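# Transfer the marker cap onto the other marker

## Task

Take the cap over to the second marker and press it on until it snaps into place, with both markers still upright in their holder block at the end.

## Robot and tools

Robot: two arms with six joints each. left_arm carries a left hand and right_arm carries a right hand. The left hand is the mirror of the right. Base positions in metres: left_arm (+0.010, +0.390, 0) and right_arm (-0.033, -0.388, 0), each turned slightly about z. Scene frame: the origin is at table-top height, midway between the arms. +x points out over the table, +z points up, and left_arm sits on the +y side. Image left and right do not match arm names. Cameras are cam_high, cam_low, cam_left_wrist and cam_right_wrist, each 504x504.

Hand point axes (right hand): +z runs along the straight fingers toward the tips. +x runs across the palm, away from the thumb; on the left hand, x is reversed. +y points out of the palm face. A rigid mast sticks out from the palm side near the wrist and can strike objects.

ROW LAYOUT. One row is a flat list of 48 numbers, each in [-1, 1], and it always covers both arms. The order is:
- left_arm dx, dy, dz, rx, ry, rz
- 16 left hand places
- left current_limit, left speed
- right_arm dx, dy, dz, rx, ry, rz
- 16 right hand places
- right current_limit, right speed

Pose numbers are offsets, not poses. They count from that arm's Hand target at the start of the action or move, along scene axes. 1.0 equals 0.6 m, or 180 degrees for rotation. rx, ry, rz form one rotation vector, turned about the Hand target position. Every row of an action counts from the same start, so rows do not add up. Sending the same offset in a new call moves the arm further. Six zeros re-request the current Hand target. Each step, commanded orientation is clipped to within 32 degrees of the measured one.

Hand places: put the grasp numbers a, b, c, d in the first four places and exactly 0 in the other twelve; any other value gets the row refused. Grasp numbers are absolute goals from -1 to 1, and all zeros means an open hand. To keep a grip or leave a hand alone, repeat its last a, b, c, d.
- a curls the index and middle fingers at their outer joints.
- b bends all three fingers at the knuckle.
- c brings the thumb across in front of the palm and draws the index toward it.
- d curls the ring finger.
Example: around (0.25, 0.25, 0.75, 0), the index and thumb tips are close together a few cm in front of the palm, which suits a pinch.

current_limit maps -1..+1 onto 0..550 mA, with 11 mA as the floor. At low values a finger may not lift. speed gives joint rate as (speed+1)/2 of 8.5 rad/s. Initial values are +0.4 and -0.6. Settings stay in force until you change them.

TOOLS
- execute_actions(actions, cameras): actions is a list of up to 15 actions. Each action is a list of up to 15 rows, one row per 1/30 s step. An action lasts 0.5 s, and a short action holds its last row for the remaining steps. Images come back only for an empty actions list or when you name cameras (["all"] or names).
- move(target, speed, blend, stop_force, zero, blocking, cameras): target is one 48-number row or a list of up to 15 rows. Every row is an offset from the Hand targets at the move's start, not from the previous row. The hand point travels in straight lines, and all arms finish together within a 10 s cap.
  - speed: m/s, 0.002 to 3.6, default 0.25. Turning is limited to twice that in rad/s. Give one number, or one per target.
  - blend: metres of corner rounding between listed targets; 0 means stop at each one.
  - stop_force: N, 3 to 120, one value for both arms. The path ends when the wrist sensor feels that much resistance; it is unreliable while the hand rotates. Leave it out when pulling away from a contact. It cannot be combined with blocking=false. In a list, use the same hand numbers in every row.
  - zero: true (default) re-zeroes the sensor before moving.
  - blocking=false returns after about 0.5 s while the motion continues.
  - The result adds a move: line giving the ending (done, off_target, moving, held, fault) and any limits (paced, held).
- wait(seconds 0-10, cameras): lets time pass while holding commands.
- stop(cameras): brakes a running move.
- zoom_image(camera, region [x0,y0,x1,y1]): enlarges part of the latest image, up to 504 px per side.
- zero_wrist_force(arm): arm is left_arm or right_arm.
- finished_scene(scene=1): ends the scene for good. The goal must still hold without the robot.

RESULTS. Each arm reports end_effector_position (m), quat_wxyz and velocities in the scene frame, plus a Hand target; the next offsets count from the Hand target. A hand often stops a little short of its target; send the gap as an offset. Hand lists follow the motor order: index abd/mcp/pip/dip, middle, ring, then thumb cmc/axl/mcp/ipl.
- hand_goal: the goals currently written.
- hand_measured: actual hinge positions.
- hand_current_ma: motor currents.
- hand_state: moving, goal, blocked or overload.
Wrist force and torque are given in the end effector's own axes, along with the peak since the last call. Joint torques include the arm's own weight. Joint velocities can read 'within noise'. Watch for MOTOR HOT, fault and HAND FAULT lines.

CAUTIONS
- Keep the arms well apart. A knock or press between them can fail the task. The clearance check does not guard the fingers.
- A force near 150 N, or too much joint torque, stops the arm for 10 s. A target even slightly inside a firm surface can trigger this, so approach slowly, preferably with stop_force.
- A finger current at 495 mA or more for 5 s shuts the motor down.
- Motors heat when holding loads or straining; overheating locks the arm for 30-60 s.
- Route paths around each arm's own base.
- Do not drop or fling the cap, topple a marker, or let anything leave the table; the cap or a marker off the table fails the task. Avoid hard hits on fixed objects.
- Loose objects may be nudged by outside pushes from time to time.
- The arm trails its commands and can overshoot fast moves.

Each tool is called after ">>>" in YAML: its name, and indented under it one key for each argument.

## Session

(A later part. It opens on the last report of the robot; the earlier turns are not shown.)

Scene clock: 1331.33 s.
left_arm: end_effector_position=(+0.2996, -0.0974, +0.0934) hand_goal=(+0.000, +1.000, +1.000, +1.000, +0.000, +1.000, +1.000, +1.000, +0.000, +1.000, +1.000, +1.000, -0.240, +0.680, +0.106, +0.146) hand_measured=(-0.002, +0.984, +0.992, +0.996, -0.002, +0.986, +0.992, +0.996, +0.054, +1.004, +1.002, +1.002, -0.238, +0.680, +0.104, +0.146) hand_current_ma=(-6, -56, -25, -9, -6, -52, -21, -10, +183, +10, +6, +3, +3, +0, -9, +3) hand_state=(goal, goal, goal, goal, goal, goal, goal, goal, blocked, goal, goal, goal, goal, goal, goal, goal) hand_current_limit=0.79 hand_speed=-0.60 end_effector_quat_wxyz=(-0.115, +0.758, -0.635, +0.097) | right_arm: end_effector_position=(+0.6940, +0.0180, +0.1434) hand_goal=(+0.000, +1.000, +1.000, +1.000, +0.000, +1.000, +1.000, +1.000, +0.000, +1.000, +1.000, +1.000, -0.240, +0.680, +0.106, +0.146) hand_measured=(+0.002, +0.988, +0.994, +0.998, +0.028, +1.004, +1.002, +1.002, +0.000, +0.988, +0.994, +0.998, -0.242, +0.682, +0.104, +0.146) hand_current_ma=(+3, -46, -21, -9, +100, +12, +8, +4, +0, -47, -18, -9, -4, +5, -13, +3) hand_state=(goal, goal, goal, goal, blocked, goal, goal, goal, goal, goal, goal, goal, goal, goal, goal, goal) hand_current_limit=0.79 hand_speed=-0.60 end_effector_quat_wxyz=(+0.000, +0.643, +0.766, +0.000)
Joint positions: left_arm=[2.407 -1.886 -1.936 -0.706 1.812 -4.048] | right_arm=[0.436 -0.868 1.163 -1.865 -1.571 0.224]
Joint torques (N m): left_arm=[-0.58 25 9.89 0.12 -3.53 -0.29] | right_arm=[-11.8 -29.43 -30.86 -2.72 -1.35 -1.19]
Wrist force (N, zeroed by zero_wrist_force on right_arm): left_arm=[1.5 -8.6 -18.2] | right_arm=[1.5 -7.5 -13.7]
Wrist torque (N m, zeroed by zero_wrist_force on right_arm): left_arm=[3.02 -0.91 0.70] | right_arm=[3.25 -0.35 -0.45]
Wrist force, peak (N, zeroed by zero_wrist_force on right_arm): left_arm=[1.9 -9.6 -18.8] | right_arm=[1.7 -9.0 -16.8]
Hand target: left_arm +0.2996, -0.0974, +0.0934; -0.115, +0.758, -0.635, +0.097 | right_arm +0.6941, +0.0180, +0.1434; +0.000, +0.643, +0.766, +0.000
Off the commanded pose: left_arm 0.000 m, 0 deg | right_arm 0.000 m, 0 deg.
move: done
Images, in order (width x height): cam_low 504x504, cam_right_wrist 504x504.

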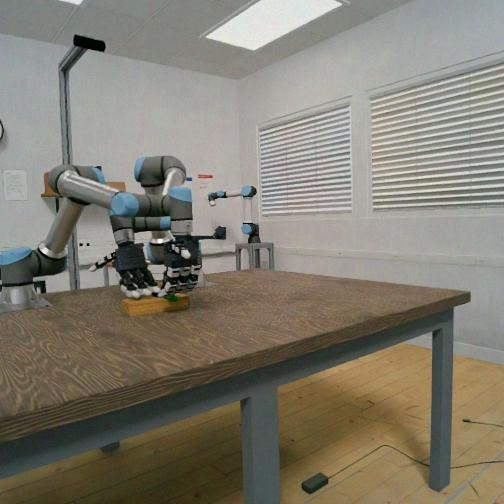

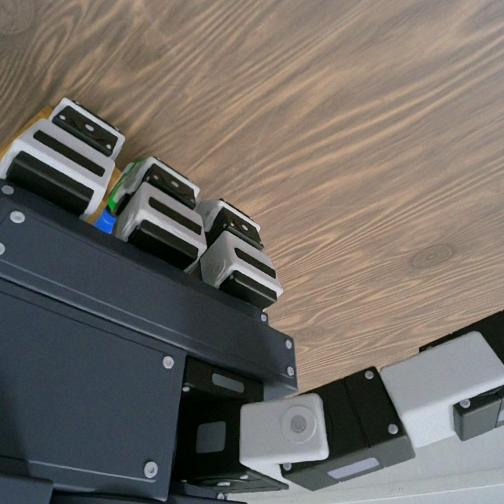

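>>> move:
  target: [0,0,0,0,0,0,-1,-0.5,0.5,-1,0,0,0,0,0,0,0,0,0,0,0,0,0.79,-0.6,0.01,0.1,0.38,0,0,0,-1,-0.5,0.5,-1,0,0,0,0,0,0,0,0,0,0,0,0,0.79,-0.6]
  speed: 0.25
  cameras: ["cam_high", "cam_low"]

>>> zoom_image:
  camera: "cam_high"
  region: [230, 265, 280, 330]

>>> zoom_image:
  camera: "cam_low"
  region: [145, 275, 195, 315]

Scene clock: 1334.67 s.
left_arm: end_effector_position=(+0.2996, -0.0974, +0.0934) hand_goal=(+0.000, +1.000, +1.000, +1.000, +0.000, +1.000, +1.000, +1.000, +0.000, +1.000, +1.000, +1.000, -0.240, +0.680, +0.106, +0.146) hand_measured=(-0.002, +0.984, +0.992, +0.996, -0.002, +0.986, +0.992, +0.996, +0.054, +1.004, +1.002, +1.002, -0.238, +0.680, +0.104, +0.146) hand_current_ma=(-6, -56, -25, -9, -6, -52, -21, -10, +183, +9, +6, +3, +3, +0, -9, +3) hand_state=(goal, goal, goal, goal, goal, goal, goal, goal, blocked, goal, goal, goal, goal, goal, goal, goal) hand_current_limit=0.79 hand_speed=-0.60 end_effector_quat_wxyz=(-0.115, +0.758, -0.635, +0.097) | right_arm: end_effector_position=(+0.6996, +0.0777, +0.3707) hand_goal=(+0.000, +1.000, +1.000, +1.000, +0.000, +1.000, +1.000, +1.000, +0.000, +1.000, +1.000, +1.000, -0.240, +0.680, +0.106, +0.146) hand_measured=(+0.002, +0.988, +0.994, +0.998, +0.004, +0.996, +1.000, +1.000, +0.000, +0.988, +0.994, +0.998, -0.242, +0.682, +0.104, +0.146) hand_current_ma=(+3, -45, -21, -9, +9, -11, +0, +0, +0, -46, -18, -9, -4, +5, -13, +3) hand_state=(goal, goal, goal, goal, goal, goal, goal, goal, goal, goal, goal, goal, goal, goal, goal, goal) hand_current_limit=0.79 hand_speed=-0.60 end_effector_quat_wxyz=(+0.001, +0.642, +0.766, +0.002)
Joint positions: left_arm=[2.407 -1.886 -1.936 -0.706 1.812 -4.048] | right_arm=[0.504 -0.642 0.158 -1.092 -1.571 0.29]
Joint torques (N m): left_arm=[-0.38 16.13 9.77 0 -3.55 -0.23] | right_arm=[8.72 -62.16 -8.72 -5.65 -2.48 -1]
Wrist force (N, zeroed by zero_wrist_force on right_arm): left_arm=[1.1 -6.8 -18.0] | right_arm=[2.3 0.8 0.8]
Wrist torque (N m, zeroed by zero_wrist_force on right_arm): left_arm=[2.87 -0.89 0.51] | right_arm=[0.17 -0.39 -0.21]
Wrist force, peak (N, zeroed by zero_wrist_force on right_arm): left_arm=[1.5 -8.7 -18.5] | right_arm=[1.3 -7.3 -13.7]
Hand target: left_arm +0.2996, -0.0974, +0.0934; -0.115, +0.758, -0.635, +0.097 | right_arm +0.6996, +0.0776, +0.3707; +0.001, +0.642, +0.766, +0.002 (not the last commanded pose)
Off the commanded pose: left_arm 0.000 m, 0 deg | right_arm 0.001 m, 0 deg.
move: held (right_arm; a check stopped the path); limits=held
pose unreachable (right arm): on one or more control steps of this call, first in action 0 (counted from 0), this arm could not follow its commanded pose, so it was not sent that pose on those steps. It may still have moved: this result reports where it is.
cause: moving toward the commanded pose would bring a part of the arm too close to another arm (a part of this arm just beyond joint 2 (shoulder lift) and a part of the left arm just beyond its joint 5 (wrist 2), 11 mm apart when this arm was first held).
Images, in order (width x height): cam_high 504x504, cam_low 504x504.

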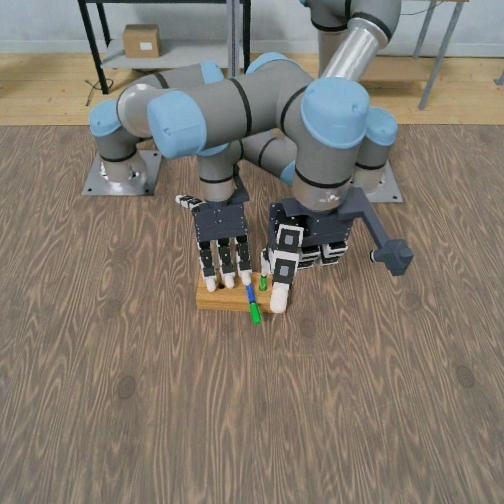

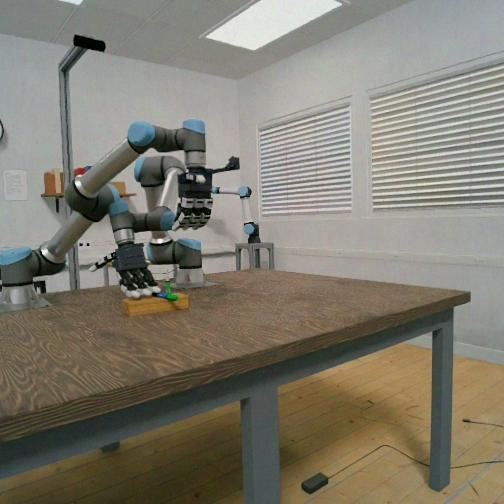

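Scaled by 7.754.

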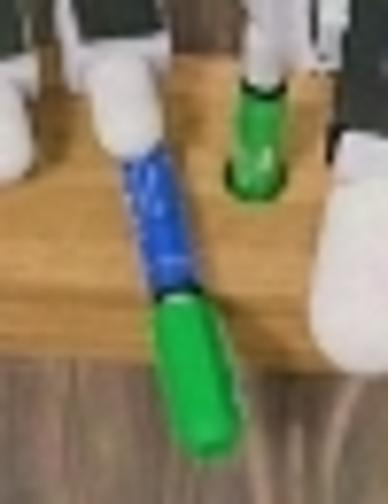

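Scaled by 10.080.

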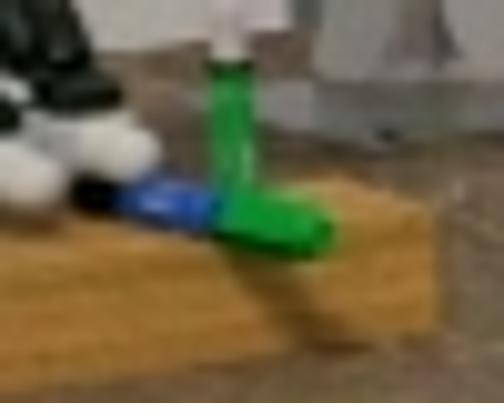

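>>> move:
  target:
    - [0,0,0,0,0,0,-1,-0.5,0.5,-1,0,0,0,0,0,0,0,0,0,0,0,0,0.79,-0.6,0.0,-0.095,-0.1,0,0,0,-1,-0.5,0.5,-1,0,0,0,0,0,0,0,0,0,0,0,0,0.79,-0.6]
    - [0,0,0,0,0,0,-1,-0.5,0.5,-1,0,0,0,0,0,0,0,0,0,0,0,0,0.79,-0.6,-0.0527,-0.101,-0.33,0,0,0,-1,-0.5,0.5,-1,0,0,0,0,0,0,0,0,0,0,0,0,0.79,-0.6]
    - [0,0,0,0,0,0,-1,-0.5,0.5,-1,0,0,0,0,0,0,0,0,0,0,0,0,0.79,-0.6,-0.0527,-0.101,-0.367,0,0,0,-1,-0.5,0.5,-1,0,0,0,0,0,0,0,0,0,0,0,0,0.79,-0.6]
  speed: [0.2, 0.2, 0.05]
  blend: [0.01, 0.01, 0]

>>> move:
  target: [0,0,0,0,0,0,-1,-0.5,0.5,-1,0,0,0,0,0,0,0,0,0,0,0,0,0.79,-0.6,0,0,-0.02,0,0,0,-1,-0.5,0.5,-1,0,0,0,0,0,0,0,0,0,0,0,0,0.79,-0.6]
  speed: 0.015
  stop_force: 6

>>> move:
  target:
    - [0,0,0.012,0,0,0,-1,-0.5,0.5,-1,0,0,0,0,0,0,0,0,0,0,0,0,0.79,-0.6,0,0,0,0,0,0,-1,-0.5,0.5,-1,0,0,0,0,0,0,0,0,0,0,0,0,0.79,-0.6]
    - [0,-0.002,0.012,0,0,0,-1,-0.5,0.5,-1,0,0,0,0,0,0,0,0,0,0,0,0,0.79,-0.6,0,0,0,0,0,0,-1,-0.5,0.5,-1,0,0,0,0,0,0,0,0,0,0,0,0,0.79,-0.6]
    - [0,-0.002,0.0008,0,0,0,-1,-0.5,0.5,-1,0,0,0,0,0,0,0,0,0,0,0,0,0.79,-0.6,0,0,0,0,0,0,-1,-0.5,0.5,-1,0,0,0,0,0,0,0,0,0,0,0,0,0.79,-0.6]
  speed: 0.02

Scene clock: 1340.73 s.
left_arm: end_effector_position=(+0.2996, -0.0974, +0.0934) hand_goal=(+0.000, +1.000, +1.000, +1.000, +0.000, +1.000, +1.000, +1.000, +0.000, +1.000, +1.000, +1.000, -0.240, +0.680, +0.106, +0.146) hand_measured=(-0.002, +0.984, +0.992, +0.996, -0.002, +0.986, +0.992, +0.996, +0.054, +1.004, +1.002, +1.002, -0.238, +0.680, +0.104, +0.146) hand_current_ma=(-6, -56, -25, -9, -6, -52, -21, -10, +183, +9, +6, +3, +3, +0, -9, +3) hand_state=(goal, goal, goal, goal, goal, goal, goal, goal, blocked, goal, goal, goal, goal, goal, goal, goal) hand_current_limit=0.79 hand_speed=-0.60 end_effector_quat_wxyz=(-0.115, +0.758, -0.635, +0.097) | right_arm: end_effector_position=(+0.6679, +0.0170, +0.1506) hand_goal=(+0.000, +1.000, +1.000, +1.000, +0.000, +1.000, +1.000, +1.000, +0.000, +1.000, +1.000, +1.000, -0.240, +0.680, +0.106, +0.146) hand_measured=(+0.002, +0.988, +0.994, +0.998, +0.002, +0.996, +1.000, +1.000, +0.000, +0.988, +0.994, +0.998, -0.242, +0.682, +0.104, +0.146) hand_current_ma=(+3, -45, -21, -9, +8, -11, +0, +0, +0, -46, -18, -9, -4, +5, -13, +3) hand_state=(goal, goal, goal, goal, goal, goal, goal, goal, goal, goal, goal, goal, goal, goal, goal, goal) hand_current_limit=0.79 hand_speed=-0.60 end_effector_quat_wxyz=(+0.001, +0.642, +0.766, +0.002)
Joint positions: left_arm=[2.407 -1.886 -1.936 -0.706 1.812 -4.048] | right_arm=[0.449 -0.931 1.253 -1.898 -1.571 0.235]
Joint torques (N m): left_arm=[-0.82 9.21 9.89 -0.21 -3.54 -0.03] | right_arm=[10.39 -35.19 -11.23 -5.71 2.58 -0.63]
Wrist force (N, zeroed by zero_wrist_force on right_arm): left_arm=[1.0 -6.6 -17.5] | right_arm=[2.2 1.0 0.3]
Wrist torque (N m, zeroed by zero_wrist_force on right_arm): left_arm=[2.85 -0.88 0.51] | right_arm=[0.24 -0.38 -0.15]
Wrist force, peak (N, zeroed by zero_wrist_force on right_arm): left_arm=[1.0 -6.9 -18.0] | right_arm=[3.1 1.2 0.8]
Hand target: left_arm +0.2996, -0.0974, +0.0934; -0.115, +0.758, -0.635, +0.097 | right_arm +0.6679, +0.0170, +0.1505; +0.001, +0.642, +0.766, +0.002
Off the commanded pose: left_arm 0.000 m, 0 deg | right_arm 0.000 m, 0 deg.
move: done

Scene clock: 1342.27 s.
left_arm: end_effector_position=(+0.2996, -0.0974, +0.0934) hand_goal=(+0.000, +1.000, +1.000, +1.000, +0.000, +1.000, +1.000, +1.000, +0.000, +1.000, +1.000, +1.000, -0.240, +0.680, +0.106, +0.146) hand_measured=(-0.002, +0.984, +0.992, +0.996, -0.002, +0.986, +0.992, +0.996, +0.054, +1.004, +1.002, +1.002, -0.238, +0.680, +0.104, +0.146) hand_current_ma=(-6, -56, -25, -9, -6, -52, -21, -10, +183, +9, +6, +3, +3, +0, -9, +3) hand_state=(goal, goal, goal, goal, goal, goal, goal, goal, blocked, goal, goal, goal, goal, goal, goal, goal) hand_current_limit=0.79 hand_speed=-0.60 end_effector_quat_wxyz=(-0.115, +0.758, -0.635, +0.097) | right_arm: end_effector_position=(+0.6680, +0.0171, +0.1460) hand_goal=(+0.000, +1.000, +1.000, +1.000, +0.000, +1.000, +1.000, +1.000, +0.000, +1.000, +1.000, +1.000, -0.240, +0.680, +0.106, +0.146) hand_measured=(+0.002, +0.988, +0.994, +0.998, +0.002, +1.000, +1.000, +1.000, +0.000, +0.988, +0.994, +0.998, -0.242, +0.682, +0.104, +0.146) hand_current_ma=(+3, -45, -21, -9, +8, +1, +2, +1, +0, -46, -18, -9, -4, +5, -13, +3) hand_state=(goal, goal, goal, goal, goal, goal, goal, goal, goal, goal, goal, goal, goal, goal, goal, goal) hand_current_limit=0.79 hand_speed=-0.60 end_effector_quat_wxyz=(+0.001, +0.642, +0.766, +0.002)
Joint positions: left_arm=[2.407 -1.886 -1.936 -0.706 1.812 -4.048] | right_arm=[0.449 -0.927 1.259 -1.908 -1.571 0.235]
Joint torques (N m): left_arm=[-0.42 9.35 9.34 -0.03 -3.38 0.06] | right_arm=[11.1 -50.62 -28 1.15 2.63 -0.99]
Wrist force (N, zeroed by zero_wrist_force on right_arm): left_arm=[0.8 -6.8 -17.7] | right_arm=[2.6 4.7 -6.1]
Wrist torque (N m, zeroed by zero_wrist_force on right_arm): left_arm=[2.85 -0.90 0.48] | right_arm=[0.98 -0.28 -0.05]
Wrist force, peak (N, zeroed by zero_wrist_force on right_arm): left_arm=[1.0 -7.2 -17.8] | right_arm=[2.4 5.9 -10.9]
Hand target: left_arm +0.2996, -0.0974, +0.0934; -0.115, +0.758, -0.635, +0.097 | right_arm +0.6680, +0.0171, +0.1460; +0.001, +0.642, +0.766, +0.002 (not the last commanded pose)
Off the commanded pose: left_arm 0.000 m, 0 deg | right_arm 0.007 m, 0 deg.
move: contact (right_arm)

Scene clock: 1343.80 s.
left_arm: end_effector_position=(+0.2997, -0.0987, +0.0940) hand_goal=(+0.000, +1.000, +1.000, +1.000, +0.000, +1.000, +1.000, +1.000, +0.000, +1.000, +1.000, +1.000, -0.240, +0.680, +0.106, +0.146) hand_measured=(-0.002, +0.984, +0.992, +0.996, -0.002, +0.986, +0.992, +0.996, +0.002, +1.002, +1.002, +1.000, -0.238, +0.680, +0.104, +0.146) hand_current_ma=(-6, -56, -25, -9, -6, -52, -21, -10, +3, +5, +4, +2, +3, +0, -9, +3) hand_state=(goal, goal, goal, goal, goal, goal, goal, goal, goal, goal, goal, goal, goal, goal, goal, goal) hand_current_limit=0.79 hand_speed=-0.60 end_effector_quat_wxyz=(-0.115, +0.758, -0.635, +0.097) | right_arm: end_effector_position=(+0.6680, +0.0171, +0.1460) hand_goal=(+0.000, +1.000, +1.000, +1.000, +0.000, +1.000, +1.000, +1.000, +0.000, +1.000, +1.000, +1.000, -0.240, +0.680, +0.106, +0.146) hand_measured=(+0.002, +0.988, +0.994, +0.998, +0.000, +1.000, +1.000, +1.000, +0.000, +0.988, +0.994, +0.998, -0.242, +0.682, +0.104, +0.146) hand_current_ma=(+3, -45, -21, -9, +1, +1, +1, +1, +0, -46, -18, -9, -4, +5, -13, +3) hand_state=(goal, goal, goal, goal, goal, goal, goal, goal, goal, goal, goal, goal, goal, goal, goal, goal) hand_current_limit=0.79 hand_speed=-0.60 end_effector_quat_wxyz=(+0.001, +0.642, +0.766, +0.002)
Joint positions: left_arm=[2.406 -1.887 -1.933 -0.708 1.812 -4.05] | right_arm=[0.449 -0.927 1.259 -1.908 -1.571 0.235]
Joint torques (N m): left_arm=[-1.47 11.15 4.8 3.19 0.46 -1.32] | right_arm=[9.49 -51.27 -27.86 -4.98 0.46 -0.75]
Wrist force (N, zeroed by zero_wrist_force on right_arm): left_arm=[-0.3 4.1 -19.7] | right_arm=[2.4 1.3 -3.8]
Wrist torque (N m, zeroed by zero_wrist_force on right_arm): left_arm=[2.91 -1.22 -0.27] | right_arm=[0.87 -0.35 -0.14]
Wrist force, peak (N, zeroed by zero_wrist_force on right_arm): left_arm=[-0.3 4.1 -19.7] | right_arm=[2.5 4.6 -6.1]
Hand target: left_arm +0.2996, -0.0986, +0.0939; -0.115, +0.758, -0.635, +0.097 | right_arm +0.6680, +0.0171, +0.1460; +0.001, +0.642, +0.766, +0.002
Off the commanded pose: left_arm 0.000 m, 0 deg | right_arm 0.000 m, 0 deg.
move: done

>>> move:
  target:
    - [0,0,0,0,0,0,-1,-0.5,0.5,-1,0,0,0,0,0,0,0,0,0,0,0,0,0.79,-0.6,0,0,0.004,0,0,0,-1,-0.5,0.5,-1,0,0,0,0,0,0,0,0,0,0,0,0,0.79,-0.6]
    - [0,0,0,0,0,0,-1,-0.5,0.5,-1,0,0,0,0,0,0,0,0,0,0,0,0,0.79,-0.6,-0.0083,-0.001,0.004,0,0,0,-1,-0.5,0.5,-1,0,0,0,0,0,0,0,0,0,0,0,0,0.79,-0.6]
    - [0,0,0,0,0,0,-1,-0.5,0.5,-1,0,0,0,0,0,0,0,0,0,0,0,0,0.79,-0.6,-0.0083,-0.001,-0.0025,0,0,0,-1,-0.5,0.5,-1,0,0,0,0,0,0,0,0,0,0,0,0,0.79,-0.6]
  speed: 0.02

>>> move:
  target: [0,0,0,0,0,0,-1,-0.5,0.5,-1,0,0,0,0,0,0,0,0,0,0,0,0,0.79,-0.6,0,0,-0.002,0,0,0,-1,-0.5,0.5,-1,0,0,0,0,0,0,0,0,0,0,0,0,0.79,-0.6]
  speed: 0.01

Scene clock: 1346.23 s.
left_arm: end_effector_position=(+0.2996, -0.0986, +0.0939) hand_goal=(+0.000, +1.000, +1.000, +1.000, +0.000, +1.000, +1.000, +1.000, +0.000, +1.000, +1.000, +1.000, -0.240, +0.680, +0.106, +0.146) hand_measured=(-0.002, +0.984, +0.992, +0.996, -0.002, +0.986, +0.992, +0.996, +0.018, +1.002, +1.002, +1.000, -0.238, +0.680, +0.104, +0.146) hand_current_ma=(-6, -56, -25, -9, -6, -52, -21, -10, +54, +6, +5, +2, +3, +0, -9, +3) hand_state=(goal, goal, goal, goal, goal, goal, goal, goal, goal, goal, goal, goal, goal, goal, goal, goal) hand_current_limit=0.79 hand_speed=-0.60 end_effector_quat_wxyz=(-0.115, +0.758, -0.635, +0.097) | right_arm: end_effector_position=(+0.6630, +0.0165, +0.1447) hand_goal=(+0.000, +1.000, +1.000, +1.000, +0.000, +1.000, +1.000, +1.000, +0.000, +1.000, +1.000, +1.000, -0.240, +0.680, +0.106, +0.146) hand_measured=(+0.002, +0.988, +0.994, +0.998, +0.002, +1.000, +1.000, +1.000, +0.000, +0.988, +0.994, +0.998, -0.242, +0.682, +0.104, +0.146) hand_current_ma=(+3, -45, -21, -9, +6, +2, +3, +2, +0, -46, -18, -9, -4, +5, -13, +3) hand_state=(goal, goal, goal, goal, goal, goal, goal, goal, goal, goal, goal, goal, goal, goal, goal, goal) hand_current_limit=0.79 hand_speed=-0.60 end_effector_quat_wxyz=(+0.001, +0.642, +0.766, +0.002)
Joint positions: left_arm=[2.406 -1.888 -1.933 -0.708 1.812 -4.05] | right_arm=[0.451 -0.937 1.279 -1.918 -1.571 0.237]
Joint torques (N m): left_arm=[6.41 16.04 4.73 0.4 -1.85 0.45] | right_arm=[12.28 -23.85 -1.93 -2.49 -2.54 1.28]
Wrist force (N, zeroed by zero_wrist_force on right_arm): left_arm=[-0.2 0.2 -16.8] | right_arm=[2.6 8.6 -17.0]
Wrist torque (N m, zeroed by zero_wrist_force on right_arm): left_arm=[2.64 -0.93 -0.01] | right_arm=[2.36 -0.04 0.03]
Wrist force, peak (N, zeroed by zero_wrist_force on right_arm): left_arm=[0.1 3.4 -21.7] | right_arm=[2.6 8.6 -17.0]
Hand target: left_arm +0.2996, -0.0986, +0.0939; -0.115, +0.758, -0.635, +0.097 | right_arm +0.6630, +0.0165, +0.1445; +0.001, +0.642, +0.766, +0.002
Off the commanded pose: left_arm 0.000 m, 0 deg | right_arm 0.000 m, 0 deg.
move: done

Scene clock: 1346.93 s.
left_arm: end_effector_position=(+0.2996, -0.0986, +0.0939) hand_goal=(+0.000, +1.000, +1.000, +1.000, +0.000, +1.000, +1.000, +1.000, +0.000, +1.000, +1.000, +1.000, -0.240, +0.680, +0.106, +0.146) hand_measured=(-0.002, +0.984, +0.992, +0.996, -0.002, +0.986, +0.992, +0.996, +0.018, +1.002, +1.002, +1.000, -0.238, +0.680, +0.104, +0.146) hand_current_ma=(-6, -56, -25, -9, -6, -52, -21, -10, +53, +6, +5, +2, +3, +0, -9, +3) hand_state=(goal, goal, goal, goal, goal, goal, goal, goal, goal, goal, goal, goal, goal, goal, goal, goal) hand_current_limit=0.79 hand_speed=-0.60 end_effector_quat_wxyz=(-0.115, +0.758, -0.635, +0.097) | right_arm: end_effector_position=(+0.6630, +0.0165, +0.1434) hand_goal=(+0.000, +1.000, +1.000, +1.000, +0.000, +1.000, +1.000, +1.000, +0.000, +1.000, +1.000, +1.000, -0.240, +0.680, +0.106, +0.146) hand_measured=(+0.002, +0.988, +0.994, +0.998, +0.002, +1.002, +1.002, +1.002, +0.000, +0.988, +0.994, +0.998, -0.242, +0.682, +0.104, +0.146) hand_current_ma=(+3, -45, -21, -9, +7, +7, +7, +4, +0, -46, -18, -9, -4, +5, -13, +3) hand_state=(goal, goal, goal, goal, goal, goal, goal, goal, goal, goal, goal, goal, goal, goal, goal, goal) hand_current_limit=0.79 hand_speed=-0.60 end_effector_quat_wxyz=(+0.001, +0.642, +0.766, +0.002)
Joint positions: left_arm=[2.406 -1.888 -1.933 -0.708 1.812 -4.05] | right_arm=[0.451 -0.935 1.28 -1.921 -1.571 0.237]
Joint torques (N m): left_arm=[6.34 19.39 4.72 -0.91 -1.78 0.67] | right_arm=[12.89 -13.32 6.9 -0.12 -2.53 1.27]
Wrist force (N, zeroed by zero_wrist_force on right_arm): left_arm=[-0.2 -0.5 -17.4] | right_arm=[3.0 15.0 -34.4]
Wrist torque (N m, zeroed by zero_wrist_force on right_arm): left_arm=[2.71 -1.03 -0.01] | right_arm=[4.59 0.34 0.22]
Wrist force, peak (N, zeroed by zero_wrist_force on right_arm): left_arm=[-0.2 -0.5 -17.4] | right_arm=[3.0 15.0 -34.4]
Hand target: left_arm +0.2996, -0.0986, +0.0939; -0.115, +0.758, -0.635, +0.097 | right_arm +0.6630, +0.0165, +0.1433; +0.001, +0.642, +0.766, +0.002
Off the commanded pose: left_arm 0.000 m, 0 deg | right_arm 0.000 m, 0 deg.
move: done

>>> move:
  target: [0,0,-0.001,0,0,0,-1,-0.5,0.5,-1,0,0,0,0,0,0,0,0,0,0,0,0,0.79,-0.6,0.004,0.0005,0.0003,0,0,0,-1,-0.5,0.5,-1,0,0,0,0,0,0,0,0,0,0,0,0,0.79,-0.6]
  speed: 0.01

>>> move:
  target: [0,0,0,0,0,0,-1,-0.5,0.5,-1,0,0,0,0,0,0,0,0,0,0,0,0,0.79,-0.6,0.0033,0.0004,-0.0003,0,0,0,-1,-0.5,0.5,-1,0,0,0,0,0,0,0,0,0,0,0,0,0.79,-0.6]
  speed: 0.01

>>> move:
  target: [0,0,0,0,0,0,-1,-0.5,0.5,-1,0,0,0,0,0,0,0,0,0,0,0,0,0.79,-0.6,0.0033,0.0004,-0.0003,0,0,0,-1,-0.5,0.5,-1,0,0,0,0,0,0,0,0,0,0,0,0,0.79,-0.6]
  speed: 0.01

Scene clock: 1348.83 s.
left_arm: end_effector_position=(+0.2996, -0.0987, +0.0933) hand_goal=(+0.000, +1.000, +1.000, +1.000, +0.000, +1.000, +1.000, +1.000, +0.000, +1.000, +1.000, +1.000, -0.240, +0.680, +0.106, +0.146) hand_measured=(-0.002, +0.984, +0.992, +0.996, -0.002, +0.986, +0.992, +0.996, +0.014, +1.002, +1.002, +1.002, -0.238, +0.680, +0.104, +0.146) hand_current_ma=(-6, -56, -25, -9, -6, -52, -21, -10, +43, +8, +6, +3, +3, +0, -9, +3) hand_state=(goal, goal, goal, goal, goal, goal, goal, goal, goal, goal, goal, goal, goal, goal, goal, goal) hand_current_limit=0.79 hand_speed=-0.60 end_effector_quat_wxyz=(-0.115, +0.758, -0.635, +0.097) | right_arm: end_effector_position=(+0.6653, +0.0168, +0.1434) hand_goal=(+0.000, +1.000, +1.000, +1.000, +0.000, +1.000, +1.000, +1.000, +0.000, +1.000, +1.000, +1.000, -0.240, +0.680, +0.106, +0.146) hand_measured=(+0.002, +0.988, +0.994, +0.998, +0.000, +1.004, +1.004, +1.002, +0.000, +0.988, +0.994, +0.998, -0.242, +0.682, +0.104, +0.146) hand_current_ma=(+3, -45, -21, -9, +2, +16, +11, +6, +0, -46, -18, -9, -4, +5, -13, +3) hand_state=(goal, goal, goal, goal, goal, goal, goal, goal, goal, goal, goal, goal, goal, goal, goal, goal) hand_current_limit=0.79 hand_speed=-0.60 end_effector_quat_wxyz=(+0.001, +0.642, +0.766, +0.002)
Joint positions: left_arm=[2.406 -1.889 -1.933 -0.707 1.812 -4.05] | right_arm=[0.45 -0.931 1.272 -1.917 -1.571 0.236]
Joint torques (N m): left_arm=[5.72 6.33 1.77 2.15 -1.71 0.64] | right_arm=[-13.37 -21.06 -25.77 -1.88 -2.37 -1.66]
Wrist force (N, zeroed by zero_wrist_force on right_arm): left_arm=[-0.2 1.6 -26.2] | right_arm=[3.1 -8.0 -26.4]
Wrist torque (N m, zeroed by zero_wrist_force on right_arm): left_arm=[4.01 -1.66 -0.10] | right_arm=[4.96 0.21 -0.15]
Wrist force, peak (N, zeroed by zero_wrist_force on right_arm): left_arm=[-0.1 1.0 -26.2] | right_arm=[2.8 16.2 -37.3]
Hand target: left_arm +0.2996, -0.0986, +0.0933; -0.115, +0.758, -0.635, +0.097 | right_arm +0.6654, +0.0168, +0.1434; +0.001, +0.642, +0.766, +0.002
Off the commanded pose: left_arm 0.000 m, 0 deg | right_arm 0.000 m, 0 deg.
move: done

Scene clock: 1349.53 s.
left_arm: end_effector_position=(+0.2996, -0.0987, +0.0933) hand_goal=(+0.000, +1.000, +1.000, +1.000, +0.000, +1.000, +1.000, +1.000, +0.000, +1.000, +1.000, +1.000, -0.240, +0.680, +0.106, +0.146) hand_measured=(-0.002, +0.984, +0.992, +0.996, -0.002, +0.986, +0.992, +0.996, +0.012, +1.004, +1.002, +1.002, -0.238, +0.680, +0.104, +0.146) hand_current_ma=(-6, -56, -25, -9, -6, -52, -21, -10, +31, +9, +7, +3, +3, +0, -9, +3) hand_state=(goal, goal, goal, goal, goal, goal, goal, goal, goal, goal, goal, goal, goal, goal, goal, goal) hand_current_limit=0.79 hand_speed=-0.60 end_effector_quat_wxyz=(-0.115, +0.758, -0.635, +0.097) | right_arm: end_effector_position=(+0.6673, +0.0170, +0.1433) hand_goal=(+0.000, +1.000, +1.000, +1.000, +0.000, +1.000, +1.000, +1.000, +0.000, +1.000, +1.000, +1.000, -0.240, +0.680, +0.106, +0.146) hand_measured=(+0.002, +0.988, +0.994, +0.998, -0.008, +1.006, +1.004, +1.002, +0.000, +0.988, +0.994, +0.998, -0.242, +0.682, +0.104, +0.146) hand_current_ma=(+3, -45, -21, -9, -23, +20, +12, +6, +0, -46, -18, -9, -4, +5, -13, +3) hand_state=(goal, goal, goal, goal, goal, goal, goal, goal, goal, goal, goal, goal, goal, goal, goal, goal) hand_current_limit=0.79 hand_speed=-0.60 end_effector_quat_wxyz=(+0.001, +0.642, +0.766, +0.002)
Joint positions: left_arm=[2.406 -1.889 -1.933 -0.707 1.812 -4.05] | right_arm=[0.449 -0.926 1.265 -1.915 -1.571 0.235]
Joint torques (N m): left_arm=[5.88 8.52 1.19 0.41 -1.7 0.89] | right_arm=[-15.27 -20.94 -27.15 -2.93 -1.95 -1.7]
Wrist force (N, zeroed by zero_wrist_force on right_arm): left_arm=[-0.1 -5.5 -21.8] | right_arm=[3.5 -11.6 -25.6]
Wrist torque (N m, zeroed by zero_wrist_force on right_arm): left_arm=[3.62 -1.40 0.32] | right_arm=[5.06 0.21 -0.16]
Wrist force, peak (N, zeroed by zero_wrist_force on right_arm): left_arm=[0.0 1.0 -26.4] | right_arm=[3.3 -13.6 -25.4]
Hand target: left_arm +0.2996, -0.0986, +0.0933; -0.115, +0.758, -0.635, +0.097 | right_arm +0.6674, +0.0170, +0.1433; +0.001, +0.642, +0.766, +0.002
Off the commanded pose: left_arm 0.000 m, 0 deg | right_arm 0.000 m, 0 deg.
move: done

Scene clock: 1350.23 s.
left_arm: end_effector_position=(+0.2996, -0.0987, +0.0933) hand_goal=(+0.000, +1.000, +1.000, +1.000, +0.000, +1.000, +1.000, +1.000, +0.000, +1.000, +1.000, +1.000, -0.240, +0.680, +0.106, +0.146) hand_measured=(-0.002, +0.984, +0.992, +0.996, -0.002, +0.986, +0.992, +0.996, +0.008, +1.004, +1.002, +1.002, -0.238, +0.680, +0.104, +0.146) hand_current_ma=(-6, -56, -25, -9, -6, -52, -21, -10, +21, +10, +7, +3, +3, +0, -9, +3) hand_state=(goal, goal, goal, goal, goal, goal, goal, goal, goal, goal, goal, goal, goal, goal, goal, goal) hand_current_limit=0.79 hand_speed=-0.60 end_effector_quat_wxyz=(-0.115, +0.758, -0.635, +0.097) | right_arm: end_effector_position=(+0.6693, +0.0172, +0.1431) hand_goal=(+0.000, +1.000, +1.000, +1.000, +0.000, +1.000, +1.000, +1.000, +0.000, +1.000, +1.000, +1.000, -0.240, +0.680, +0.106, +0.146) hand_measured=(+0.002, +0.988, +0.994, +0.998, -0.020, +1.006, +1.004, +1.002, +0.000, +0.988, +0.994, +0.998, -0.242, +0.682, +0.104, +0.146) hand_current_ma=(+3, -45, -21, -9, -69, +20, +12, +6, +0, -46, -18, -9, -4, +5, -13, +3) hand_state=(goal, goal, goal, goal, goal, goal, goal, goal, goal, goal, goal, goal, goal, goal, goal, goal) hand_current_limit=0.79 hand_speed=-0.60 end_effector_quat_wxyz=(+0.001, +0.642, +0.766, +0.002)
Joint positions: left_arm=[2.406 -1.889 -1.933 -0.707 1.812 -4.05] | right_arm=[0.448 -0.922 1.258 -1.912 -1.571 0.235]
Joint torques (N m): left_arm=[5.84 11.59 1.36 -1.34 -2.07 0.79] | right_arm=[-15.2 -21.58 -26.74 -2.93 -1.23 -1.58]
Wrist force (N, zeroed by zero_wrist_force on right_arm): left_arm=[-0.4 -5.7 -22.3] | right_arm=[4.1 -11.5 -24.4]
Wrist torque (N m, zeroed by zero_wrist_force on right_arm): left_arm=[3.73 -1.41 0.31] | right_arm=[4.88 0.26 -0.06]
Wrist force, peak (N, zeroed by zero_wrist_force on right_arm): left_arm=[-0.4 -5.7 -22.3] | right_arm=[3.6 -11.6 -26.0]
Hand target: left_arm +0.2996, -0.0986, +0.0933; -0.115, +0.758, -0.635, +0.097 | right_arm +0.6694, +0.0172, +0.1431; +0.001, +0.642, +0.766, +0.002
Off the commanded pose: left_arm 0.000 m, 0 deg | right_arm 0.000 m, 0 deg.
move: done

>>> move:
  target: [0,0,0,0,0,0,-1,-0.5,0.5,-1,0,0,0,0,0,0,0,0,0,0,0,0,0.79,-0.6,0.0033,-0.0012,-0.0003,0,0,0,-1,-0.5,0.5,-1,0,0,0,0,0,0,0,0,0,0,0,0,0.79,-0.6]
  speed: 0.01

>>> move:
  target: [0,0,0,0,0,0,-1,-0.5,0.5,-1,0,0,0,0,0,0,0,0,0,0,0,0,0.79,-0.6,0.0033,-0.0012,-0.0003,0,0,0,-1,-0.5,0.5,-1,0,0,0,0,0,0,0,0,0,0,0,0,0.79,-0.6]
  speed: 0.01
  cameras: ["cam_low", "cam_right_wrist"]

>>> zoom_image:
  camera: "cam_low"
  region: [145, 275, 195, 315]

>>> zoom_image:
  camera: "cam_right_wrist"
  region: [20, 40, 280, 280]

Scene clock: 1351.80 s.
left_arm: end_effector_position=(+0.2996, -0.0986, +0.0933) hand_goal=(+0.000, +1.000, +1.000, +1.000, +0.000, +1.000, +1.000, +1.000, +0.000, +1.000, +1.000, +1.000, -0.240, +0.680, +0.106, +0.146) hand_measured=(-0.002, +0.984, +0.992, +0.996, -0.002, +0.986, +0.992, +0.996, +0.006, +1.004, +1.002, +1.002, -0.238, +0.680, +0.104, +0.146) hand_current_ma=(-6, -56, -25, -9, -6, -52, -21, -10, +15, +10, +7, +3, +3, +0, -9, +3) hand_state=(goal, goal, goal, goal, goal, goal, goal, goal, goal, goal, goal, goal, goal, goal, goal, goal) hand_current_limit=0.79 hand_speed=-0.60 end_effector_quat_wxyz=(-0.115, +0.758, -0.635, +0.097) | right_arm: end_effector_position=(+0.6713, +0.0165, +0.1429) hand_goal=(+0.000, +1.000, +1.000, +1.000, +0.000, +1.000, +1.000, +1.000, +0.000, +1.000, +1.000, +1.000, -0.240, +0.680, +0.106, +0.146) hand_measured=(+0.002, +0.988, +0.994, +0.998, -0.042, +1.004, +1.004, +1.002, +0.000, +0.988, +0.994, +0.998, -0.242, +0.682, +0.104, +0.146) hand_current_ma=(+3, -45, -21, -9, -154, +17, +11, +6, +0, -46, -18, -9, -4, +5, -13, +3) hand_state=(goal, goal, goal, goal, blocked, goal, goal, goal, goal, goal, goal, goal, goal, goal, goal, goal) hand_current_limit=0.79 hand_speed=-0.60 end_effector_quat_wxyz=(+0.001, +0.642, +0.766, +0.002)
Joint positions: left_arm=[2.406 -1.889 -1.933 -0.707 1.812 -4.05] | right_arm=[0.446 -0.919 1.253 -1.911 -1.571 0.233]
Joint torques (N m): left_arm=[5.44 17.14 0.28 -2.07 -1.81 0.89] | right_arm=[-14.73 -24.16 -26.98 -2.58 0.49 -1.58]
Wrist force (N, zeroed by zero_wrist_force on right_arm): left_arm=[-0.3 -5.7 -22.1] | right_arm=[5.2 -9.5 -22.0]
Wrist torque (N m, zeroed by zero_wrist_force on right_arm): left_arm=[3.71 -1.39 0.32] | right_arm=[4.40 0.29 0.13]
Wrist force, peak (N, zeroed by zero_wrist_force on right_arm): left_arm=[-0.3 -6.1 -22.5] | right_arm=[4.4 -13.4 -24.1]
Hand target: left_arm +0.2996, -0.0986, +0.0933; -0.115, +0.758, -0.635, +0.097 | right_arm +0.6713, +0.0165, +0.1429; +0.001, +0.642, +0.766, +0.002
Off the commanded pose: left_arm 0.000 m, 0 deg | right_arm 0.000 m, 0 deg.
move: done

Scene clock: 1352.50 s.
left_arm: end_effector_position=(+0.2996, -0.0986, +0.0933) hand_goal=(+0.000, +1.000, +1.000, +1.000, +0.000, +1.000, +1.000, +1.000, +0.000, +1.000, +1.000, +1.000, -0.240, +0.680, +0.106, +0.146) hand_measured=(-0.002, +0.984, +0.992, +0.996, -0.002, +0.986, +0.992, +0.996, +0.010, +1.004, +1.002, +1.002, -0.238, +0.680, +0.104, +0.146) hand_current_ma=(-6, -56, -25, -9, -6, -52, -21, -10, +27, +10, +7, +3, +3, +0, -9, +3) hand_state=(goal, goal, goal, goal, goal, goal, goal, goal, goal, goal, goal, goal, goal, goal, goal, goal) hand_current_limit=0.79 hand_speed=-0.60 end_effector_quat_wxyz=(-0.115, +0.758, -0.635, +0.097) | right_arm: end_effector_position=(+0.6732, +0.0158, +0.1427) hand_goal=(+0.000, +1.000, +1.000, +1.000, +0.000, +1.000, +1.000, +1.000, +0.000, +1.000, +1.000, +1.000, -0.240, +0.680, +0.106, +0.146) hand_measured=(+0.002, +0.988, +0.994, +0.998, -0.054, +1.004, +1.002, +1.002, +0.000, +0.988, +0.994, +0.998, -0.242, +0.682, +0.104, +0.146) hand_current_ma=(+3, -45, -21, -9, -200, +14, +9, +5, +0, -46, -18, -9, -4, +5, -13, +3) hand_state=(goal, goal, goal, goal, blocked, goal, goal, goal, goal, goal, goal, goal, goal, goal, goal, goal) hand_current_limit=0.79 hand_speed=-0.60 end_effector_quat_wxyz=(+0.001, +0.642, +0.766, +0.002)
Joint positions: left_arm=[2.406 -1.889 -1.933 -0.707 1.812 -4.05] | right_arm=[0.444 -0.916 1.248 -1.909 -1.571 0.231]
Joint torques (N m): left_arm=[6.12 19.68 1.05 -1.97 -1.77 0.84] | right_arm=[-14.94 -26.04 -26.77 -1.56 0.41 -1.72]
Wrist force (N, zeroed by zero_wrist_force on right_arm): left_arm=[0.1 -6.7 -19.8] | right_arm=[5.7 -7.5 -18.2]
Wrist torque (N m, zeroed by zero_wrist_force on right_arm): left_arm=[3.41 -1.19 0.46] | right_arm=[3.65 0.29 0.25]
Wrist force, peak (N, zeroed by zero_wrist_force on right_arm): left_arm=[0.1 -5.3 -22.3] | right_arm=[5.2 -10.3 -21.8]
Hand target: left_arm +0.2996, -0.0986, +0.0933; -0.115, +0.758, -0.635, +0.097 | right_arm +0.6733, +0.0158, +0.1427; +0.001, +0.642, +0.766, +0.002
Off the commanded pose: left_arm 0.000 m, 0 deg | right_arm 0.000 m, 0 deg.
move: done
Images, in order (width x height): cam_low 504x504, cam_right_wrist 504x504.

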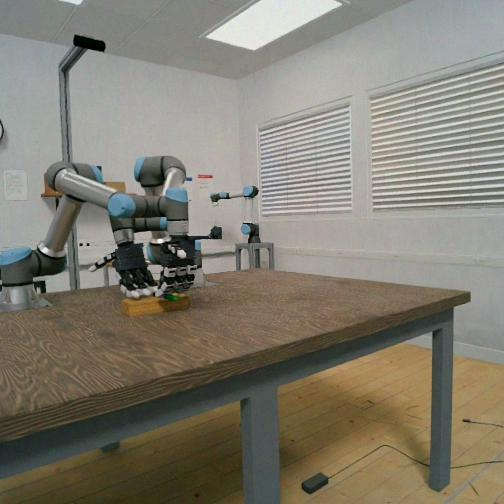

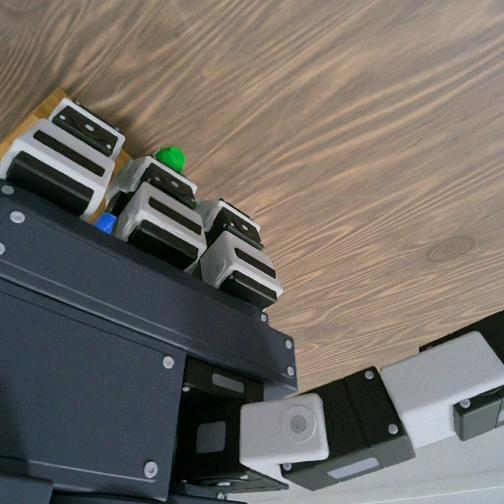

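Scaled by 10.080.

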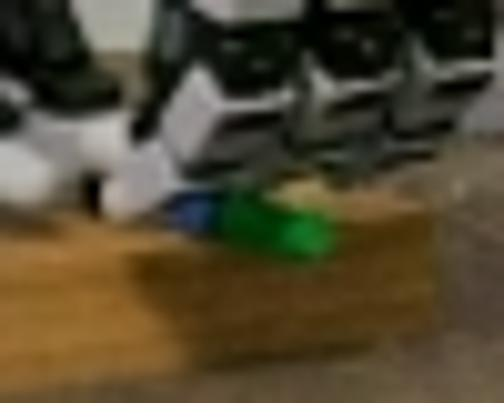

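Scaled by 1.938.

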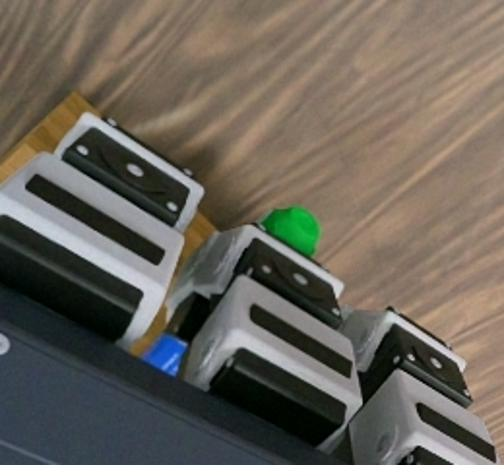

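>>> move:
  target:
    - [0,0,0,0,0,0,-1,-0.5,0.5,-1,0,0,0,0,0,0,0,0,0,0,0,0,0.79,-0.6,0,0,0.08,0,0,-0.0144,-1,-0.5,0.5,-1,0,0,0,0,0,0,0,0,0,0,0,0,0.79,-0.6]
    - [0,0,0,0,0,0,-1,-0.5,0.5,-1,0,0,0,0,0,0,0,0,0,0,0,0,0.79,-0.6,0.045,-0.06,0.34,0,0,-0.0144,-1,-0.5,0.5,-1,0,0,0,0,0,0,0,0,0,0,0,0,0.79,-0.6]
  speed: [0.1, 0.25]
  blend: [0.01, 0]
  cameras: ["cam_high", "cam_low"]

>>> zoom_image:
  camera: "cam_high"
  region: [230, 265, 280, 330]

>>> zoom_image:
  camera: "cam_low"
  region: [145, 275, 195, 315]

Scene clock: 1356.23 s.
left_arm: end_effector_position=(+0.2996, -0.0986, +0.0933) hand_goal=(+0.000, +1.000, +1.000, +1.000, +0.000, +1.000, +1.000, +1.000, +0.000, +1.000, +1.000, +1.000, -0.240, +0.680, +0.106, +0.146) hand_measured=(-0.002, +0.984, +0.992, +0.996, -0.002, +0.986, +0.992, +0.996, +0.034, +1.002, +1.002, +1.002, -0.238, +0.680, +0.104, +0.146) hand_current_ma=(-6, -56, -25, -9, -6, -52, -21, -10, +107, +8, +6, +3, +3, +0, -9, +3) hand_state=(goal, goal, goal, goal, goal, goal, goal, goal, blocked, goal, goal, goal, goal, goal, goal, goal) hand_current_limit=0.79 hand_speed=-0.60 end_effector_quat_wxyz=(-0.115, +0.758, -0.635, +0.097) | right_arm: end_effector_position=(+0.7003, -0.0202, +0.3467) hand_goal=(+0.000, +1.000, +1.000, +1.000, +0.000, +1.000, +1.000, +1.000, +0.000, +1.000, +1.000, +1.000, -0.240, +0.680, +0.106, +0.146) hand_measured=(+0.002, +0.988, +0.994, +0.998, -0.004, +0.998, +1.000, +1.000, +0.000, +0.988, +0.994, +0.998, -0.242, +0.682, +0.104, +0.146) hand_current_ma=(+3, -45, -21, -9, -9, -10, +0, +1, +0, -46, -18, -9, -4, +5, -13, +3) hand_state=(goal, goal, goal, goal, goal, goal, goal, goal, goal, goal, goal, goal, goal, goal, goal, goal) hand_current_limit=0.79 hand_speed=-0.60 end_effector_quat_wxyz=(+0.001, +0.660, +0.752, +0.002)
Joint positions: left_arm=[2.406 -1.889 -1.933 -0.707 1.812 -4.05] | right_arm=[0.39 -0.942 0.765 -1.399 -1.571 0.221]
Joint torques (N m): left_arm=[6.01 29.23 7.26 -1.94 -1.78 0.8] | right_arm=[-9.95 -36.96 -31.9 -0.04 2.24 -1.51]
Wrist force (N, zeroed by zero_wrist_force on right_arm): left_arm=[1.5 -2.9 -18.6] | right_arm=[3.3 2.8 0.1]
Wrist torque (N m, zeroed by zero_wrist_force on right_arm): left_arm=[3.02 -1.02 0.40] | right_arm=[0.47 -0.50 0.03]
Wrist force, peak (N, zeroed by zero_wrist_force on right_arm): left_arm=[0.4 -6.6 -20.3] | right_arm=[5.8 -7.4 -18.7]
Hand target: left_arm +0.2996, -0.0986, +0.0933; -0.115, +0.758, -0.635, +0.097 | right_arm +0.7003, -0.0202, +0.3467; +0.001, +0.660, +0.752, +0.002
Off the commanded pose: left_arm 0.000 m, 0 deg | right_arm 0.000 m, 0 deg.
move: done
Images, in order (width x height): cam_high 504x504, cam_low 504x504.

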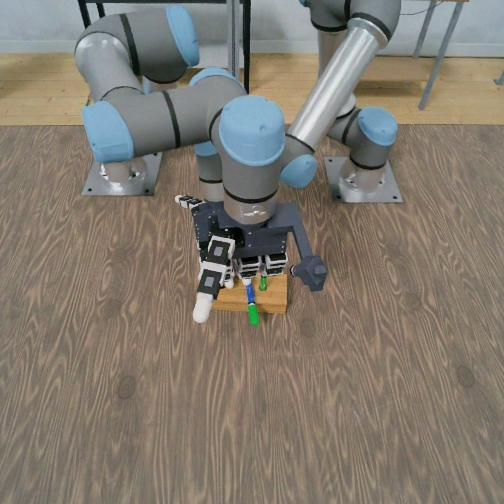

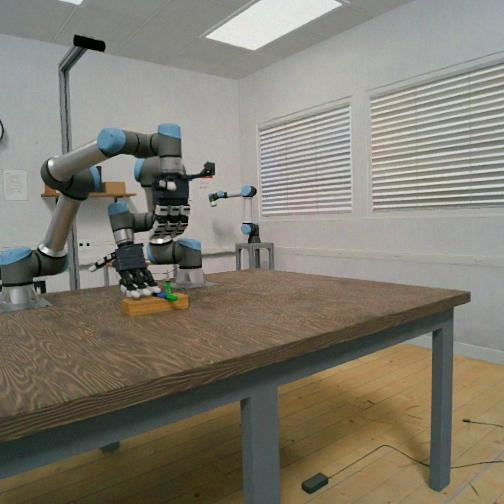

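Scaled by 7.754.

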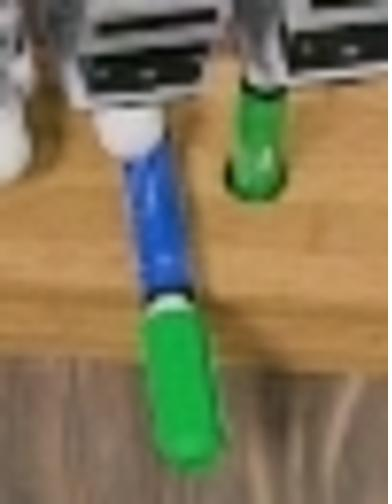

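Scaled by 10.080.

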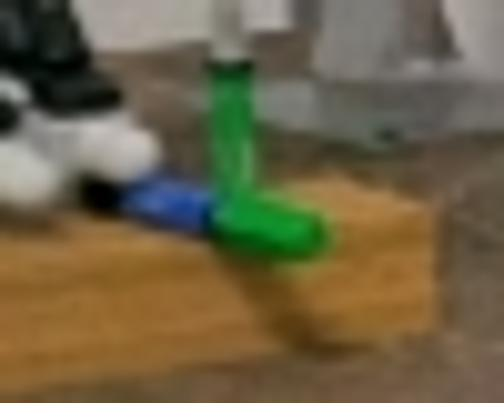

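>>> move:
  target:
    - [0,0,0,0,0,0,-1,-0.5,0.5,-1,0,0,0,0,0,0,0,0,0,0,0,0,0.79,-0.6,-0.0055,0.0345,-0.25,0,0,-0.0167,-1,-0.5,0.5,-1,0,0,0,0,0,0,0,0,0,0,0,0,0.79,-0.6]
    - [0,0,0,0,0,0,-1,-0.5,0.5,-1,0,0,0,0,0,0,0,0,0,0,0,0,0.79,-0.6,-0.0055,0.0345,-0.327,0,0,-0.0167,-1,-0.5,0.5,-1,0,0,0,0,0,0,0,0,0,0,0,0,0.79,-0.6]
  speed: [0.2, 0.06]
  blend: [0.01, 0]

>>> move:
  target: [0,0,0,0,0,0,-1,-0.5,0.5,-1,0,0,0,0,0,0,0,0,0,0,0,0,0.79,-0.6,0,0,-0.02,0,0,0,-1,-0.5,0.5,-1,0,0,0,0,0,0,0,0,0,0,0,0,0.79,-0.6]
  speed: 0.015
  stop_force: 5

>>> move:
  target: [0,0,0,0,0,0,-1,-0.5,0.5,-1,0,0,0,0,0,0,0,0,0,0,0,0,0.79,-0.6,0,0,-0.002,0,0,0,-1,-0.5,0.5,-1,0,0,0,0,0,0,0,0,0,0,0,0,0.79,-0.6]
  speed: 0.01

Scene clock: 1360.30 s.
left_arm: end_effector_position=(+0.2996, -0.0986, +0.0933) hand_goal=(+0.000, +1.000, +1.000, +1.000, +0.000, +1.000, +1.000, +1.000, +0.000, +1.000, +1.000, +1.000, -0.240, +0.680, +0.106, +0.146) hand_measured=(-0.002, +0.984, +0.992, +0.996, -0.002, +0.986, +0.992, +0.996, +0.034, +1.002, +1.002, +1.002, -0.238, +0.680, +0.104, +0.146) hand_current_ma=(-6, -56, -25, -9, -6, -52, -21, -10, +107, +8, +6, +3, +3, +0, -9, +3) hand_state=(goal, goal, goal, goal, goal, goal, goal, goal, blocked, goal, goal, goal, goal, goal, goal, goal) hand_current_limit=0.79 hand_speed=-0.60 end_effector_quat_wxyz=(-0.115, +0.758, -0.635, +0.097) | right_arm: end_effector_position=(+0.6970, +0.0005, +0.1506) hand_goal=(+0.000, +1.000, +1.000, +1.000, +0.000, +1.000, +1.000, +1.000, +0.000, +1.000, +1.000, +1.000, -0.240, +0.680, +0.106, +0.146) hand_measured=(+0.002, +0.988, +0.994, +0.998, -0.004, +0.996, +1.000, +1.000, +0.000, +0.988, +0.994, +0.998, -0.242, +0.682, +0.104, +0.146) hand_current_ma=(+3, -45, -21, -9, -9, -11, +0, +1, +0, -46, -18, -9, -4, +5, -13, +3) hand_state=(goal, goal, goal, goal, goal, goal, goal, goal, goal, goal, goal, goal, goal, goal, goal, goal) hand_current_limit=0.79 hand_speed=-0.60 end_effector_quat_wxyz=(+0.001, +0.679, +0.734, +0.002)
Joint positions: left_arm=[2.406 -1.889 -1.933 -0.707 1.812 -4.05] | right_arm=[0.423 -0.88 1.166 -1.862 -1.571 0.307]
Joint torques (N m): left_arm=[6.03 29.08 11.79 -1.85 -1.8 0.63] | right_arm=[11.28 -36.59 -11.94 -5.6 -2.91 0.46]
Wrist force (N, zeroed by zero_wrist_force on right_arm): left_arm=[1.3 -3.0 -18.7] | right_arm=[3.2 3.1 0.7]
Wrist torque (N m, zeroed by zero_wrist_force on right_arm): left_arm=[3.02 -0.98 0.38] | right_arm=[0.48 -0.51 -0.03]
Wrist force, peak (N, zeroed by zero_wrist_force on right_arm): left_arm=[1.5 -3.1 -18.9] | right_arm=[3.5 3.3 0.4]
Hand target: left_arm +0.2996, -0.0986, +0.0933; -0.115, +0.758, -0.635, +0.097 | right_arm +0.6970, +0.0005, +0.1505; +0.001, +0.679, +0.734, +0.002
Off the commanded pose: left_arm 0.000 m, 0 deg | right_arm 0.000 m, 0 deg.
move: done

Scene clock: 1361.80 s.
left_arm: end_effector_position=(+0.2996, -0.0986, +0.0933) hand_goal=(+0.000, +1.000, +1.000, +1.000, +0.000, +1.000, +1.000, +1.000, +0.000, +1.000, +1.000, +1.000, -0.240, +0.680, +0.106, +0.146) hand_measured=(-0.002, +0.984, +0.992, +0.996, -0.002, +0.986, +0.992, +0.996, +0.036, +1.002, +1.002, +1.002, -0.238, +0.680, +0.104, +0.146) hand_current_ma=(-6, -56, -25, -9, -6, -52, -21, -10, +116, +8, +6, +3, +3, +0, -9, +3) hand_state=(goal, goal, goal, goal, goal, goal, goal, goal, blocked, goal, goal, goal, goal, goal, goal, goal) hand_current_limit=0.79 hand_speed=-0.60 end_effector_quat_wxyz=(-0.115, +0.758, -0.635, +0.097) | right_arm: end_effector_position=(+0.6970, +0.0005, +0.1464) hand_goal=(+0.000, +1.000, +1.000, +1.000, +0.000, +1.000, +1.000, +1.000, +0.000, +1.000, +1.000, +1.000, -0.240, +0.680, +0.106, +0.146) hand_measured=(+0.002, +0.988, +0.994, +0.998, +0.000, +1.000, +1.000, +1.000, +0.000, +0.988, +0.994, +0.998, -0.242, +0.682, +0.104, +0.146) hand_current_ma=(+3, -45, -21, -9, +1, +0, +1, +1, +0, -46, -18, -9, -4, +5, -13, +3) hand_state=(goal, goal, goal, goal, goal, goal, goal, goal, goal, goal, goal, goal, goal, goal, goal, goal) hand_current_limit=0.79 hand_speed=-0.60 end_effector_quat_wxyz=(+0.001, +0.679, +0.734, +0.002)
Joint positions: left_arm=[2.406 -1.889 -1.933 -0.707 1.812 -4.05] | right_arm=[0.423 -0.877 1.172 -1.871 -1.571 0.307]
Joint torques (N m): left_arm=[5.28 28.66 11.18 -1.91 -1.74 0.56] | right_arm=[10.98 -53.02 -29.15 1.12 -1.49 -0.57]
Wrist force (N, zeroed by zero_wrist_force on right_arm): left_arm=[1.4 -2.8 -18.6] | right_arm=[3.1 6.7 -4.4]
Wrist torque (N m, zeroed by zero_wrist_force on right_arm): left_arm=[2.98 -0.95 0.38] | right_arm=[0.99 -0.44 0.03]
Wrist force, peak (N, zeroed by zero_wrist_force on right_arm): left_arm=[1.5 -3.0 -18.8] | right_arm=[3.0 8.7 -7.8]
Hand target: left_arm +0.2996, -0.0986, +0.0933; -0.115, +0.758, -0.635, +0.097 | right_arm +0.6970, +0.0005, +0.1464; +0.001, +0.679, +0.734, +0.002 (not the last commanded pose)
Off the commanded pose: left_arm 0.000 m, 0 deg | right_arm 0.008 m, 0 deg.
move: contact (right_arm)

Scene clock: 1362.50 s.
left_arm: end_effector_position=(+0.2996, -0.0986, +0.0933) hand_goal=(+0.000, +1.000, +1.000, +1.000, +0.000, +1.000, +1.000, +1.000, +0.000, +1.000, +1.000, +1.000, -0.240, +0.680, +0.106, +0.146) hand_measured=(-0.002, +0.984, +0.992, +0.996, -0.002, +0.986, +0.992, +0.996, +0.038, +1.002, +1.002, +1.002, -0.238, +0.680, +0.104, +0.146) hand_current_ma=(-6, -56, -25, -9, -6, -52, -21, -10, +119, +8, +6, +3, +3, +0, -9, +3) hand_state=(goal, goal, goal, goal, goal, goal, goal, goal, blocked, goal, goal, goal, goal, goal, goal, goal) hand_current_limit=0.79 hand_speed=-0.60 end_effector_quat_wxyz=(-0.115, +0.758, -0.635, +0.097) | right_arm: end_effector_position=(+0.6971, +0.0005, +0.1453) hand_goal=(+0.000, +1.000, +1.000, +1.000, +0.000, +1.000, +1.000, +1.000, +0.000, +1.000, +1.000, +1.000, -0.240, +0.680, +0.106, +0.146) hand_measured=(+0.002, +0.988, +0.994, +0.998, +0.002, +1.000, +1.000, +1.000, +0.000, +0.988, +0.994, +0.998, -0.242, +0.682, +0.104, +0.146) hand_current_ma=(+3, -45, -21, -9, +9, +1, +1, +1, +0, -46, -18, -9, -4, +5, -13, +3) hand_state=(goal, goal, goal, goal, goal, goal, goal, goal, goal, goal, goal, goal, goal, goal, goal, goal) hand_current_limit=0.79 hand_speed=-0.60 end_effector_quat_wxyz=(+0.001, +0.679, +0.734, +0.002)
Joint positions: left_arm=[2.406 -1.889 -1.933 -0.707 1.812 -4.05] | right_arm=[0.423 -0.876 1.173 -1.874 -1.571 0.307]
Joint torques (N m): left_arm=[5.91 29.15 12.23 -2.07 -1.8 0.68] | right_arm=[10.89 -29.17 -3.99 -3.07 -0.83 -0.86]
Wrist force (N, zeroed by zero_wrist_force on right_arm): left_arm=[1.4 -2.6 -18.3] | right_arm=[2.9 9.6 -11.3]
Wrist torque (N m, zeroed by zero_wrist_force on right_arm): left_arm=[2.98 -0.95 0.40] | right_arm=[1.86 -0.26 0.08]
Wrist force, peak (N, zeroed by zero_wrist_force on right_arm): left_arm=[1.5 -2.8 -18.7] | right_arm=[3.1 9.8 -11.3]
Hand target: left_arm +0.2996, -0.0986, +0.0933; -0.115, +0.758, -0.635, +0.097 | right_arm +0.6970, +0.0005, +0.1452; +0.001, +0.679, +0.734, +0.002
Off the commanded pose: left_arm 0.000 m, 0 deg | right_arm 0.000 m, 0 deg.
move: done


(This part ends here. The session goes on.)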